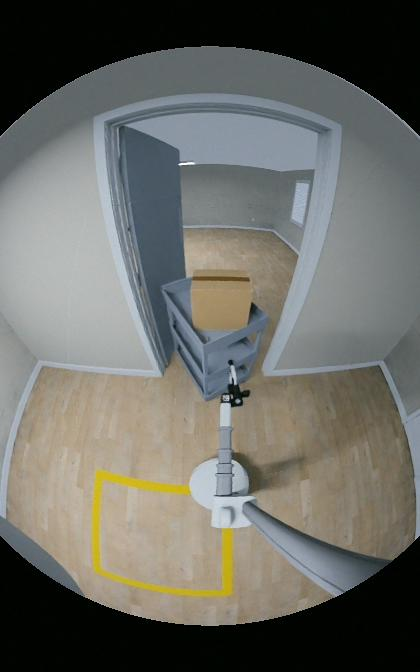

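Emit:
move:
  blocking: false
  r1: {"base":{"translate_m":-0.4,"strafe_m":0.12},"pace":"slow"}
  cameras: []

Emit:
wait:
  seconds: 6
  cameras: ["r1_head_camera","r1_head_left_camera","r1_head_right_camera"]

Scene clock: 491.20 s.
move: r1 moving
r1.base_odometry: x=+0.496 y=+1.551 heading=+2.869
r1.turned_by_wheels: +0.000
r1.turned_by_imu: -0.001
r1.base_tilt: forward=-1.6 right=+1.2
r1.lidar_m: 0.67 0.81 1.36 2.37 2.44 1.90 1.79 1.84 2.47 2.31 1.51 0.94
r1.base_status: translate_m moving; strafe_m moving
r1.joint_positions: lift_m=+0.340 arm_m=+0.335 wrist_yaw_rad=+0.201 wrist_pitch_rad=+0.012 wrist_roll_rad=+1.569 gripper_m=+0.021
r1.joint_status: not commanded
r1.measured_speeds: translate_m=-0.049 strafe_m=+0.015 rotate_rad=+0.001 lift_m=+0.000 arm_m=+0.000 wrist_yaw_rad=+0.000 wrist_pitch_rad=+0.000 wrist_roll_rad=+0.000
r1.motor_effort: lift_m=+25(25) arm_m=-4(4) wheel_0=-7(10) wheel_1=-5(5) wheel_2=+6(6)
r1.servo_current: wrist_yaw_rad=46(65) wrist_pitch_rad=59(72) wrist_roll_rad=52(59) gripper_m=85(85)
r1.contact_limits: arm_m 0.1
r1.hand_pose: x=+0.8059 y=-0.0282 z=+0.5143 quat_wxyz=(+0.705, +0.703, +0.075, +0.067) (m; r1's base frame)
r1.wrist_depth_mm: 297 - 300 - 310 798 319 / - - - - 1537 960 - / 421 - - - 1430 1098 469 / 439 661 - - 1499 - 492 / 433 597 - - - - 477 / 410 597 188 - 183 172 477 / 427 150 - - 146 151 -
r2: as last shown
r2.turned_by_imu: +0.001
r2.base_tilt: forward=-0.7 right=+0.1
r2.lidar_m: 0.86 3.76 4.90 4.66 1.68 1.13 1.05 1.10 1.24 1.14 1.19 0.97
r2.motor_effort: lift_m=+20(20) arm_m=-4(4) wheel_0=-2(3) wheel_1=+0(0) wheel_2=+6(7)
r2.servo_current: wrist_yaw_rad=52(59) wrist_pitch_rad=46(46) wrist_roll_rad=46(52) gripper_m=78(85)
r2.contact_limits: arm_m 0.1; translate_m 0.6
r2.wrist_depth_mm: - - 234 163 257 270 282 / - - 235 167 257 271 283 / - - 236 165 258 272 285 / - - 237 168 260 274 286 / - - 238 167 263 274 289 / - - 188 167 260 279 289 / - - 239 - 267 282 291
pictures: none
No camera images: "cameras" was empty.

Scene clock: 496.13 s.
earlier move: r1 done
r1.base_odometry: x=+0.838 y=+1.336 heading=+2.870
r1.turned_by_wheels: +0.001
r1.turned_by_imu: +0.003
r1.base_tilt: forward=-1.5 right=+1.3
r1.lidar_m: 0.66 0.80 1.87 2.24 2.11 1.50 1.41 1.46 1.98 2.44 2.03 0.91
r1.base_status: done
r1.joint_positions: lift_m=+0.340 arm_m=+0.335 wrist_yaw_rad=+0.203 wrist_pitch_rad=+0.012 wrist_roll_rad=+1.569 gripper_m=+0.021
r1.joint_status: not commanded
r1.measured_speeds: all 0
r1.motor_effort: lift_m=+25(25) arm_m=-4(4) wheel_0=+1(10) wheel_1=+0(6) wheel_2=+7(11)
r1.servo_current: wrist_yaw_rad=52(78) wrist_pitch_rad=72(78) wrist_roll_rad=39(78) gripper_m=78(91)
r1.contact_limits: arm_m 0.1
r1.hand_pose: x=+0.8060 y=-0.0276 z=+0.5143 quat_wxyz=(+0.704, +0.702, +0.076, +0.067) (m; r1's base frame)
r1.wrist_depth_mm: - - - - 1499 946 723 / - - - - 1464 1042 466 / 424 - - - 1464 - 492 / 442 609 - - - - 473 / 436 564 - - - - 480 / 410 591 189 - 183 172 477 / 424 504 177 - 134 152 -
r2.base_odometry: x=-2.686 y=-2.194 heading=-0.603
r2.turned_by_wheels: +0.000
r2.turned_by_imu: +0.001
r2.base_tilt: forward=-0.6 right=+0.0
r2.lidar_m: 0.87 3.78 4.88 4.64 1.67 1.15 1.05 1.08 1.25 1.13 1.16 0.97
r2.base_status: not commanded
r2.joint_positions: lift_m=+0.870 arm_m=+0.500 wrist_yaw_rad=-0.295 wrist_pitch_rad=+0.002 wrist_roll_rad=+0.000 gripper_m=-0.019
r2.joint_status: not commanded
r2.measured_speeds: all 0
r2.motor_effort: lift_m=+20(20) arm_m=-3(4) wheel_0=-2(3) wheel_1=+0(1) wheel_2=+6(7)
r2.servo_current: wrist_yaw_rad=59(65) wrist_pitch_rad=39(46) wrist_roll_rad=65(65) gripper_m=85(91)
r2.contact_limits: arm_m 0.1; translate_m 0.6
r2.hand_pose: x=+0.9215 y=-0.1674 z=+1.0476 quat_wxyz=(+0.989, +0.000, +0.001, -0.147) (m; r2's base frame)
r2.wrist_depth_mm: - - 234 163 255 270 282 / - - 236 166 258 271 283 / - - 236 165 259 272 285 / - - 238 169 260 276 286 / - - 238 167 263 276 289 / - - 188 167 258 279 289 / - - 239 - 266 281 293
wait: 4.93 of 6 s (r1 has come to rest)
pictures: r1_head_camera, r1_head_left_camera, r1_head_right_camera
Images, in order (width x height): r1_head_camera 420x560, r1_head_left_camera 420x672, r1_head_right_camera 420x672.

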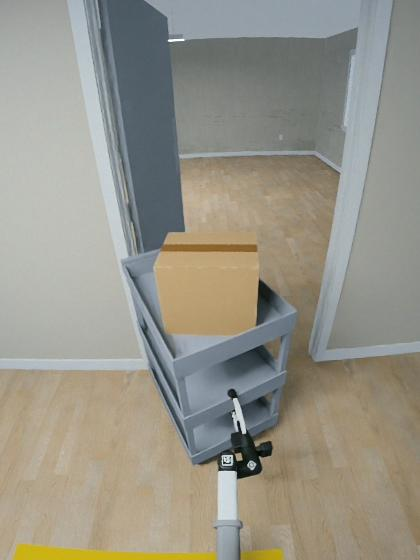

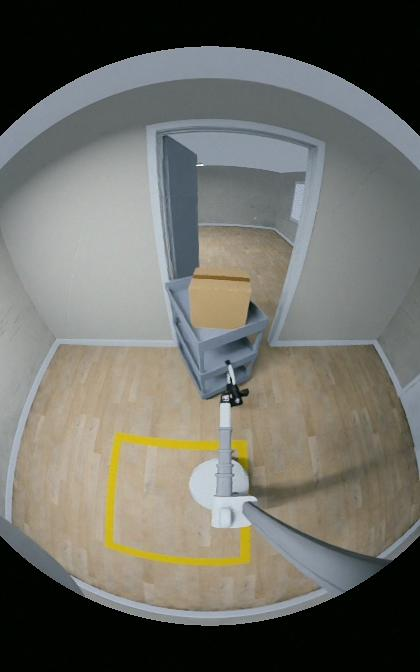

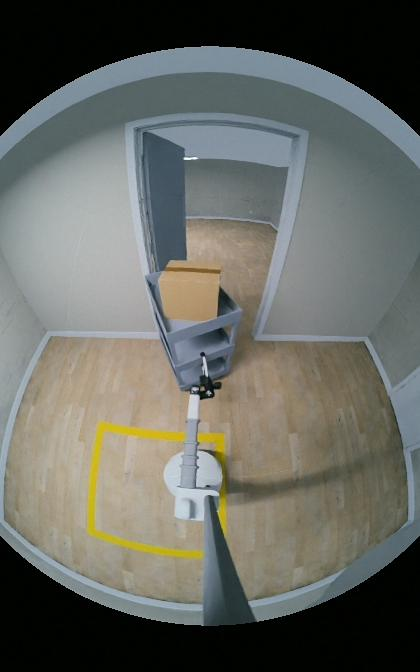

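Emit:
move:
  blocking: false
  r1: {"base":{"translate_m":-0.9,"strafe_m":0.22},"pace":"slow"}
  cameras: []

Emit:
wait:
  seconds: 10
  cameras: ["r1_head_camera","r1_head_left_camera","r1_head_right_camera"]

Scene clock: 506.50 s.
move: r1 moving
r1.base_odometry: x=+0.849 y=+1.329 heading=+2.871
r1.turned_by_wheels: +0.001
r1.turned_by_imu: +0.000
r1.base_tilt: forward=-1.6 right=+1.3
r1.lidar_m: 0.67 0.81 1.91 2.23 2.11 1.47 1.40 1.42 1.97 2.45 2.06 0.90
r1.base_status: translate_m moving; strafe_m moving
r1.joint_positions: lift_m=+0.340 arm_m=+0.335 wrist_yaw_rad=+0.203 wrist_pitch_rad=+0.012 wrist_roll_rad=+1.569 gripper_m=+0.021
r1.joint_status: not commanded
r1.measured_speeds: translate_m=-0.048 strafe_m=+0.012 rotate_rad=+0.000 lift_m=+0.000 arm_m=+0.000 wrist_yaw_rad=+0.000 wrist_pitch_rad=+0.000 wrist_roll_rad=+0.000
r1.motor_effort: lift_m=+25(25) arm_m=-4(4) wheel_0=-2(3) wheel_1=-2(3) wheel_2=+13(13)
r1.servo_current: wrist_yaw_rad=46(65) wrist_pitch_rad=72(72) wrist_roll_rad=52(59) gripper_m=85(91)
r1.contact_limits: arm_m 0.1
r1.hand_pose: x=+0.8060 y=-0.0276 z=+0.5143 quat_wxyz=(+0.704, +0.702, +0.076, +0.067) (m; r1's base frame)
r1.wrist_depth_mm: - - - - 1537 946 715 / - - - - 1430 1042 466 / 421 - - - 1464 - 488 / 442 621 - - - - 496 / 436 564 - - - - 473 / 413 585 188 - 183 172 477 / 424 175 177 - 134 151 -
r2: as last shown
r2.base_tilt: forward=-0.6 right=+0.1
r2.lidar_m: 0.86 3.76 4.87 4.66 1.67 1.11 1.04 1.05 1.21 1.12 1.16 0.96
r2.motor_effort: lift_m=+20(20) arm_m=-4(4) wheel_0=-2(3) wheel_1=+0(1) wheel_2=+6(7)
r2.servo_current: wrist_yaw_rad=59(65) wrist_pitch_rad=39(46) wrist_roll_rad=39(52) gripper_m=85(85)
r2.contact_limits: arm_m 0.1; translate_m 0.6
r2.wrist_depth_mm: - - 234 163 257 270 282 / - - 235 166 258 270 283 / - - 236 165 259 272 285 / - - 236 169 259 277 286 / - - 238 167 263 276 289 / - - 189 168 257 278 290 / - - 240 - 267 281 291
pictures: none
No camera images: "cameras" was empty.

Scene clock: 516.50 s.
earlier move: r1 moving
r1.base_odometry: x=+1.646 y=+0.883 heading=+2.871
r1.turned_by_wheels: +0.000
r1.turned_by_imu: +0.005
r1.base_tilt: forward=-1.6 right=+1.3
r1.lidar_m: 0.67 0.78 2.09 1.99 0.78 0.56 0.51 0.56 0.75 1.90 2.75 0.90
r1.base_status: translate_m moving; strafe_m moving
r1.joint_positions: lift_m=+0.340 arm_m=+0.335 wrist_yaw_rad=+0.203 wrist_pitch_rad=+0.012 wrist_roll_rad=+1.569 gripper_m=+0.021
r1.joint_status: not commanded
r1.measured_speeds: all 0
r1.motor_effort: lift_m=+25(25) arm_m=-4(4) wheel_0=-3(4) wheel_1=+1(5) wheel_2=+7(13)
r1.servo_current: wrist_yaw_rad=46(72) wrist_pitch_rad=72(78) wrist_roll_rad=65(72) gripper_m=91(91)
r1.contact_limits: arm_m 0.1
r1.hand_pose: x=+0.8060 y=-0.0276 z=+0.5143 quat_wxyz=(+0.704, +0.702, +0.076, +0.067) (m; r1's base frame)
r1.wrist_depth_mm: - - - - 1499 991 723 / - - - - 1430 1025 466 / 421 - - - 1430 - 492 / 439 609 - - - - 496 / 436 564 - - 831 - 477 / 415 597 188 - 183 172 477 / 421 175 162 - 146 170 -
r2.base_odometry: x=-2.686 y=-2.194 heading=-0.603
r2.turned_by_wheels: +0.000
r2.turned_by_imu: +0.001
r2.base_tilt: forward=-0.7 right=+0.1
r2.lidar_m: 0.86 3.77 4.89 4.65 1.67 1.14 1.06 1.09 1.21 1.14 1.18 0.96
r2.base_status: not commanded
r2.joint_positions: lift_m=+0.870 arm_m=+0.500 wrist_yaw_rad=-0.295 wrist_pitch_rad=+0.002 wrist_roll_rad=+0.000 gripper_m=-0.019
r2.joint_status: not commanded
r2.measured_speeds: all 0
r2.motor_effort: lift_m=+20(20) arm_m=-3(4) wheel_0=-2(3) wheel_1=+0(1) wheel_2=+6(7)
r2.servo_current: wrist_yaw_rad=39(72) wrist_pitch_rad=39(52) wrist_roll_rad=59(65) gripper_m=85(91)
r2.contact_limits: arm_m 0.1; translate_m 0.6
r2.hand_pose: x=+0.9215 y=-0.1674 z=+1.0476 quat_wxyz=(+0.989, +0.000, +0.001, -0.147) (m; r2's base frame)
r2.wrist_depth_mm: - - 234 163 256 270 283 / - - 234 167 259 271 282 / - - 236 165 259 273 285 / - - 237 168 260 274 287 / - - 238 167 263 276 289 / - - 188 167 258 278 290 / - - 239 - 266 281 293
wait: 10.00 s; no rest
pictures: r1_head_camera, r1_head_left_camera, r1_head_right_camera
Images, in order (width x height): r1_head_camera 420x560, r1_head_left_camera 420x672, r1_head_right_camera 420x672.

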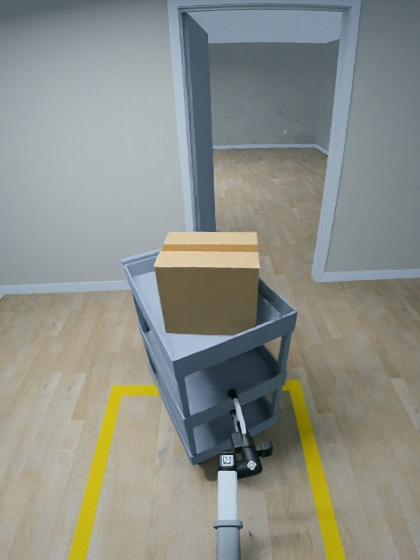

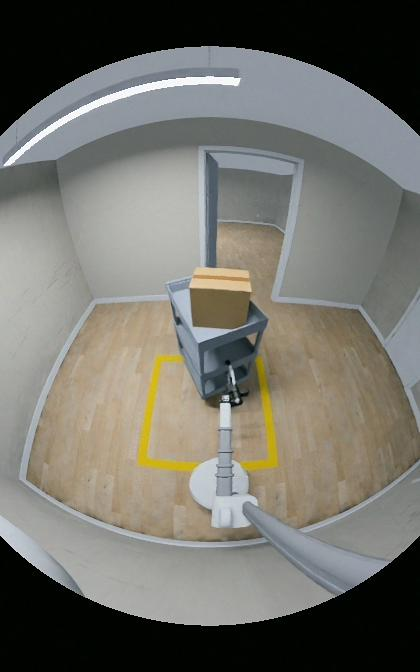

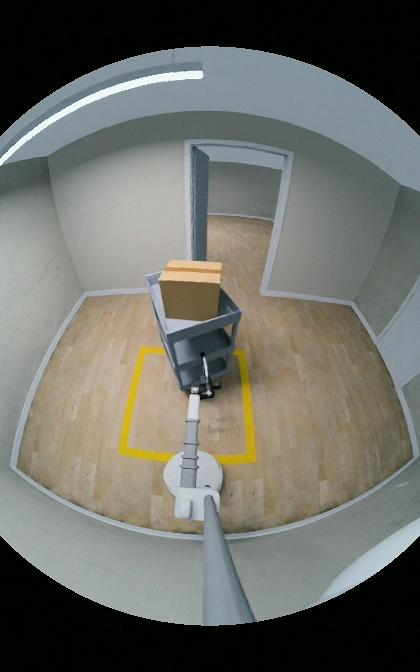

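Emit:
move:
  blocking: false
  r1: {"base":{"translate_m":-0.18,"strafe_m":-0.1},"joints":{"arm_m":0.12},"pace":"slow"}
  cameras: []

Emit:
wait:
  seconds: 5
  cameras: ["r1_head_camera","r1_head_left_camera","r1_head_right_camera"]

Scene clock: 527.03 s.
earlier move: r1 done
move: r1 moving
r1.base_odometry: x=+1.660 y=+0.886 heading=+2.871
r1.turned_by_wheels: +0.001
r1.turned_by_imu: +0.000
r1.base_tilt: forward=-1.6 right=+1.3
r1.lidar_m: 0.66 0.75 2.12 1.99 0.78 0.54 0.51 0.52 0.76 1.86 2.77 0.90
r1.base_status: translate_m moving; strafe_m moving
r1.joint_positions: lift_m=+0.340 arm_m=+0.323 wrist_yaw_rad=+0.204 wrist_pitch_rad=+0.012 wrist_roll_rad=+1.569 gripper_m=+0.021
r1.joint_status: arm_m moving
r1.measured_speeds: translate_m=-0.048 strafe_m=-0.028 rotate_rad=+0.002 lift_m=+0.000 arm_m=-0.048 wrist_yaw_rad=+0.000 wrist_pitch_rad=+0.000 wrist_roll_rad=+0.000
r1.motor_effort: lift_m=+25(25) arm_m=-8(9) wheel_0=+2(2) wheel_1=-3(5) wheel_2=+12(13)
r1.servo_current: wrist_yaw_rad=46(65) wrist_pitch_rad=59(72) wrist_roll_rad=59(59) gripper_m=85(91)
r1.hand_pose: x=+0.7936 y=-0.0273 z=+0.5143 quat_wxyz=(+0.704, +0.702, +0.076, +0.068) (m; r1's base frame)
r1.wrist_depth_mm: - - - - 1499 976 715 / - - - - 1430 1042 466 / 424 - - - 1464 - 488 / 442 615 - - - - 496 / 433 559 - - 820 - 473 / 410 597 188 - 183 167 480 / 424 166 162 - 146 167 -
r2: as last shown
r2.base_tilt: forward=-0.6 right=+0.1
r2.lidar_m: 0.87 3.78 4.87 4.66 1.66 1.13 1.05 1.09 1.23 1.15 1.19 0.97
r2.motor_effort: lift_m=+20(20) arm_m=-4(4) wheel_0=-2(3) wheel_1=+0(0) wheel_2=+6(7)
r2.servo_current: wrist_yaw_rad=52(65) wrist_pitch_rad=39(46) wrist_roll_rad=46(52) gripper_m=78(85)
r2.contact_limits: arm_m 0.1; translate_m 0.6
r2.wrist_depth_mm: - - 234 163 256 268 282 / - - 236 166 258 271 285 / - - 236 165 259 272 286 / - - 237 168 260 274 285 / - - 240 167 264 274 289 / - - 187 167 258 278 289 / - - 240 - 267 279 294
pictures: none
No camera images: "cameras" was empty.

Scene clock: 529.97 s.
earlier move: r1 done
r1.base_odometry: x=+1.846 y=+0.931 heading=+2.870
r1.turned_by_wheels: -0.001
r1.turned_by_imu: -0.001
r1.base_tilt: forward=-1.6 right=+1.3
r1.lidar_m: 0.43 0.44 2.21 1.66 0.52 0.35 0.34 0.36 0.49 1.29 2.70 2.55
r1.base_status: done
r1.joint_positions: lift_m=+0.340 arm_m=+0.120 wrist_yaw_rad=+0.204 wrist_pitch_rad=+0.012 wrist_roll_rad=+1.569 gripper_m=+0.021
r1.joint_status: all done
r1.measured_speeds: all 0
r1.motor_effort: lift_m=+25(25) arm_m=-6(10) wheel_0=-2(4) wheel_1=-2(5) wheel_2=+2(14)
r1.servo_current: wrist_yaw_rad=46(72) wrist_pitch_rad=65(72) wrist_roll_rad=52(72) gripper_m=85(91)
r1.hand_pose: x=+0.5912 y=-0.0271 z=+0.5143 quat_wxyz=(+0.704, +0.702, +0.076, +0.068) (m; r1's base frame)
r1.wrist_depth_mm: - - - - 1576 960 647 / 330 342 343 - 1308 820 357 / 424 - - - 1576 991 - / 418 - - - 1499 1160 473 / 436 654 - - 1464 - 484 / 410 591 188 - 184 169 480 / 424 167 187 - 144 171 -
r2.base_odometry: x=-2.686 y=-2.194 heading=-0.603
r2.turned_by_wheels: +0.000
r2.turned_by_imu: +0.000
r2.base_tilt: forward=-0.6 right=+0.1
r2.lidar_m: 0.90 3.78 4.87 4.66 1.69 1.11 1.05 1.09 1.23 1.15 1.18 0.95
r2.base_status: not commanded
r2.joint_positions: lift_m=+0.870 arm_m=+0.500 wrist_yaw_rad=-0.295 wrist_pitch_rad=+0.002 wrist_roll_rad=+0.000 gripper_m=-0.019
r2.joint_status: not commanded
r2.measured_speeds: all 0
r2.motor_effort: lift_m=+20(20) arm_m=-4(4) wheel_0=-2(3) wheel_1=+0(1) wheel_2=+6(7)
r2.servo_current: wrist_yaw_rad=46(65) wrist_pitch_rad=46(52) wrist_roll_rad=46(59) gripper_m=78(85)
r2.contact_limits: arm_m 0.1; translate_m 0.6
r2.hand_pose: x=+0.9215 y=-0.1674 z=+1.0476 quat_wxyz=(+0.989, +0.000, +0.001, -0.147) (m; r2's base frame)
r2.wrist_depth_mm: - - 234 163 257 270 282 / - - 235 166 257 271 282 / - - 236 165 259 272 285 / - - 237 168 260 274 286 / - - 239 167 263 276 289 / - - 188 167 258 278 291 / - - 241 - 267 281 291
wait: 2.93 of 5 s (r1 has come to rest)
pictures: r1_head_camera, r1_head_left_camera, r1_head_right_camera
Images, in order (width x height): r1_head_camera 420x560, r1_head_left_camera 420x672, r1_head_right_camera 420x672.

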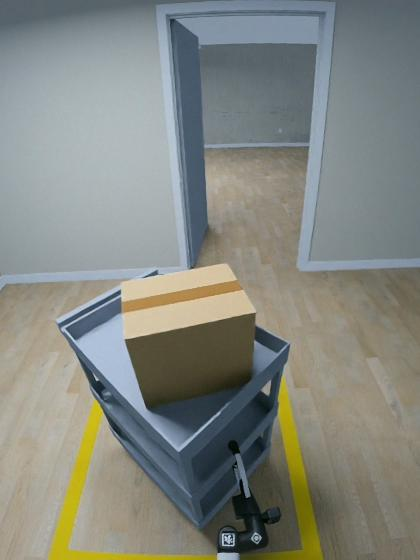

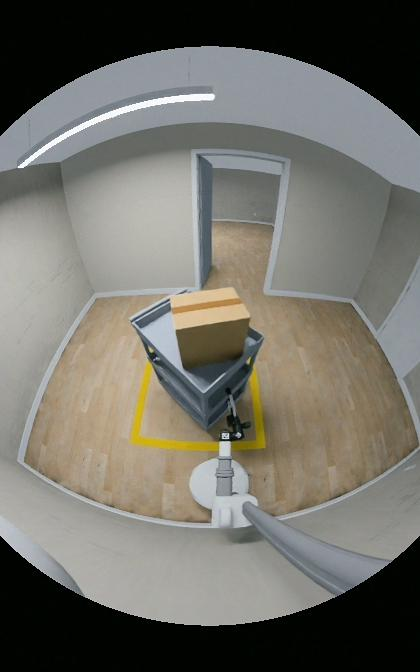

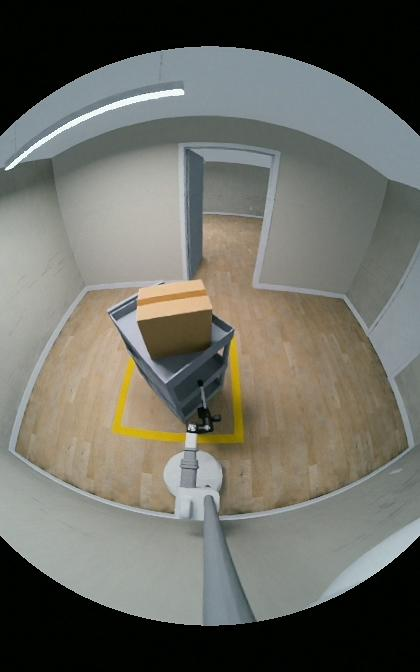

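Emit:
move:
  blocking: false
  r1: {"base":{"translate_m":-0.05,"strafe_m":0.25},"joints":{"arm_m":0.05},"pace":"slow"}
  cameras: []

Emit:
wait:
  seconds: 5
  cameras: ["r1_head_camera","r1_head_left_camera"]

Emit:
zoom_image:
  camera: "r1_head_camera"
  region: [0, 240, 420, 560]

Scene clock: 544.10 s.
move: r1 moving
r1.base_odometry: x=+1.845 y=+0.918 heading=+2.870
r1.turned_by_wheels: +0.000
r1.turned_by_imu: -0.001
r1.base_tilt: forward=-1.5 right=+1.3
r1.lidar_m: 0.41 0.41 2.18 1.67 0.50 0.34 0.34 0.36 0.50 1.28 2.72 0.75
r1.base_status: translate_m moving; strafe_m moving
r1.joint_positions: lift_m=+0.340 arm_m=+0.108 wrist_yaw_rad=+0.203 wrist_pitch_rad=+0.012 wrist_roll_rad=+1.569 gripper_m=+0.021
r1.joint_status: arm_m moving
r1.measured_speeds: translate_m=-0.009 strafe_m=+0.050 rotate_rad=-0.002 lift_m=+0.000 arm_m=-0.048 wrist_yaw_rad=+0.000 wrist_pitch_rad=+0.000 wrist_roll_rad=+0.000
r1.motor_effort: lift_m=+25(25) arm_m=-7(8) wheel_0=-8(10) wheel_1=+5(5) wheel_2=+3(6)
r1.servo_current: wrist_yaw_rad=46(72) wrist_pitch_rad=59(72) wrist_roll_rad=46(65) gripper_m=85(91)
r1.hand_pose: x=+0.5785 y=-0.0275 z=+0.5143 quat_wxyz=(+0.704, +0.702, +0.076, +0.067) (m; r1's base frame)
r1.wrist_depth_mm: - - - - 1430 353 654 / 332 342 347 - 1308 809 357 / 418 - - - 1618 991 - / 421 - - - 1499 1138 477 / 433 661 - - 1499 - 473 / 410 585 188 - 183 169 480 / 421 151 - - 133 171 -
r2: as last shown
r2.turned_by_imu: +0.002
r2.lidar_m: 0.87 3.76 4.84 4.65 1.62 1.12 1.05 1.08 1.23 1.15 1.19 0.96
r2.servo_current: wrist_yaw_rad=46(52) wrist_pitch_rad=46(46) wrist_roll_rad=52(52) gripper_m=85(85)
r2.contact_limits: arm_m 0.1; translate_m 0.6
r2.wrist_depth_mm: - - 233 163 256 268 283 / - - 236 166 257 271 283 / - - 237 165 258 272 285 / - - 237 169 259 276 285 / - - 239 167 264 277 287 / - - 188 168 259 279 290 / - - 240 - 268 281 293
pictures: none
No camera images: "cameras" was empty.

Scene clock: 547.37 s.
earlier move: r1 done
r1.base_odometry: x=+1.827 y=+0.677 heading=+2.870
r1.turned_by_wheels: +0.000
r1.turned_by_imu: +0.000
r1.base_tilt: forward=-1.6 right=+1.3
r1.lidar_m: 0.38 0.41 1.91 1.45 0.46 0.31 0.28 0.30 0.45 1.14 2.96 0.54
r1.base_status: done
r1.joint_positions: lift_m=+0.340 arm_m=+0.050 wrist_yaw_rad=+0.196 wrist_pitch_rad=+0.012 wrist_roll_rad=+1.569 gripper_m=+0.021
r1.joint_status: all done
r1.measured_speeds: all 0
r1.motor_effort: lift_m=+25(25) arm_m=+4(8) wheel_0=-3(13) wheel_1=+4(8) wheel_2=-1(6)
r1.servo_current: wrist_yaw_rad=72(72) wrist_pitch_rad=65(72) wrist_roll_rad=46(65) gripper_m=78(91)
r1.hand_pose: x=+0.5208 y=-0.0295 z=+0.5143 quat_wxyz=(+0.705, +0.703, +0.073, +0.065) (m; r1's base frame)
r1.wrist_depth_mm: - - - - 1430 960 732 / 442 - - - 1464 976 - / 439 - - - 1464 - 492 / 436 615 - - - - 473 / 436 603 - - - - 473 / 413 591 188 - 191 169 477 / 427 151 - - 143 707 -
r2.base_odometry: x=-2.686 y=-2.194 heading=-0.603
r2.turned_by_wheels: +0.000
r2.turned_by_imu: +0.000
r2.base_tilt: forward=-0.6 right=+0.1
r2.lidar_m: 0.89 3.78 4.87 4.65 1.67 1.13 1.05 1.08 1.25 1.14 1.17 0.95
r2.base_status: not commanded
r2.joint_positions: lift_m=+0.870 arm_m=+0.500 wrist_yaw_rad=-0.295 wrist_pitch_rad=+0.002 wrist_roll_rad=+0.000 gripper_m=-0.019
r2.joint_status: not commanded
r2.measured_speeds: all 0
r2.motor_effort: lift_m=+20(20) arm_m=-4(4) wheel_0=-2(3) wheel_1=+0(1) wheel_2=+6(7)
r2.servo_current: wrist_yaw_rad=52(65) wrist_pitch_rad=39(46) wrist_roll_rad=46(59) gripper_m=85(85)
r2.contact_limits: arm_m 0.1; translate_m 0.6
r2.hand_pose: x=+0.9215 y=-0.1674 z=+1.0476 quat_wxyz=(+0.989, +0.000, +0.001, -0.147) (m; r2's base frame)
r2.wrist_depth_mm: - - 233 163 256 268 281 / - - 235 167 258 271 285 / - - 236 165 260 273 285 / - - 238 168 259 274 286 / - - 238 167 264 276 289 / - - 187 168 258 278 289 / - - 240 - 267 281 293
wait: 3.27 of 5 s (r1 has come to rest)
pictures: r1_head_camera, r1_head_left_camera
Images, in order (width x height): r1_head_camera 420x560, r1_head_left_camera 420x672.

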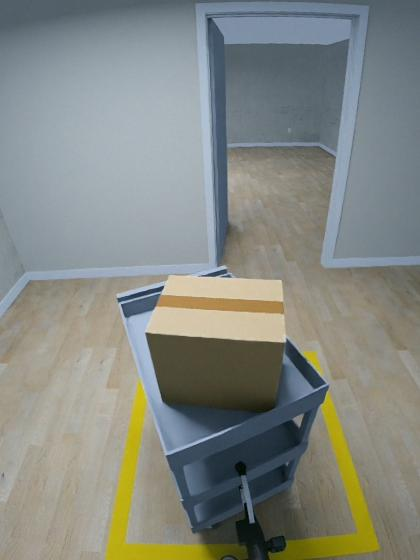

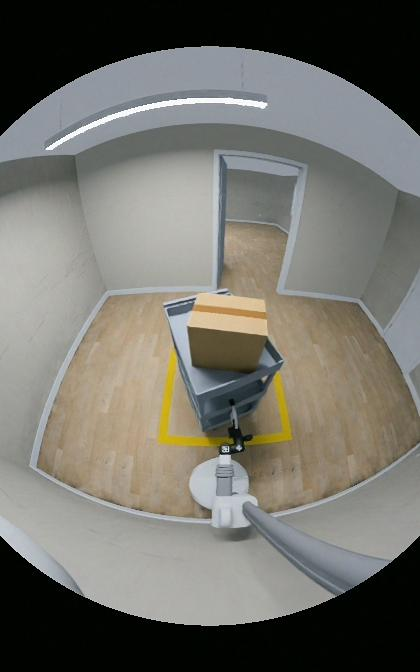

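Scaled by 1.200 from the camera's 420x560 image, which has a finer 600x800 frame.

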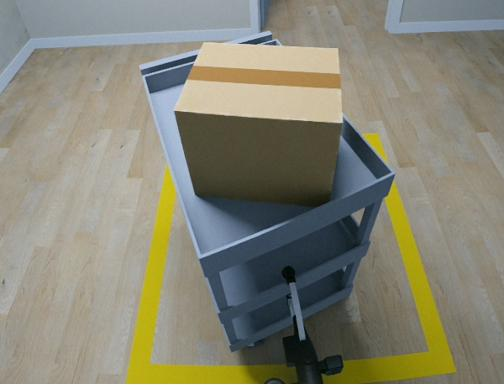

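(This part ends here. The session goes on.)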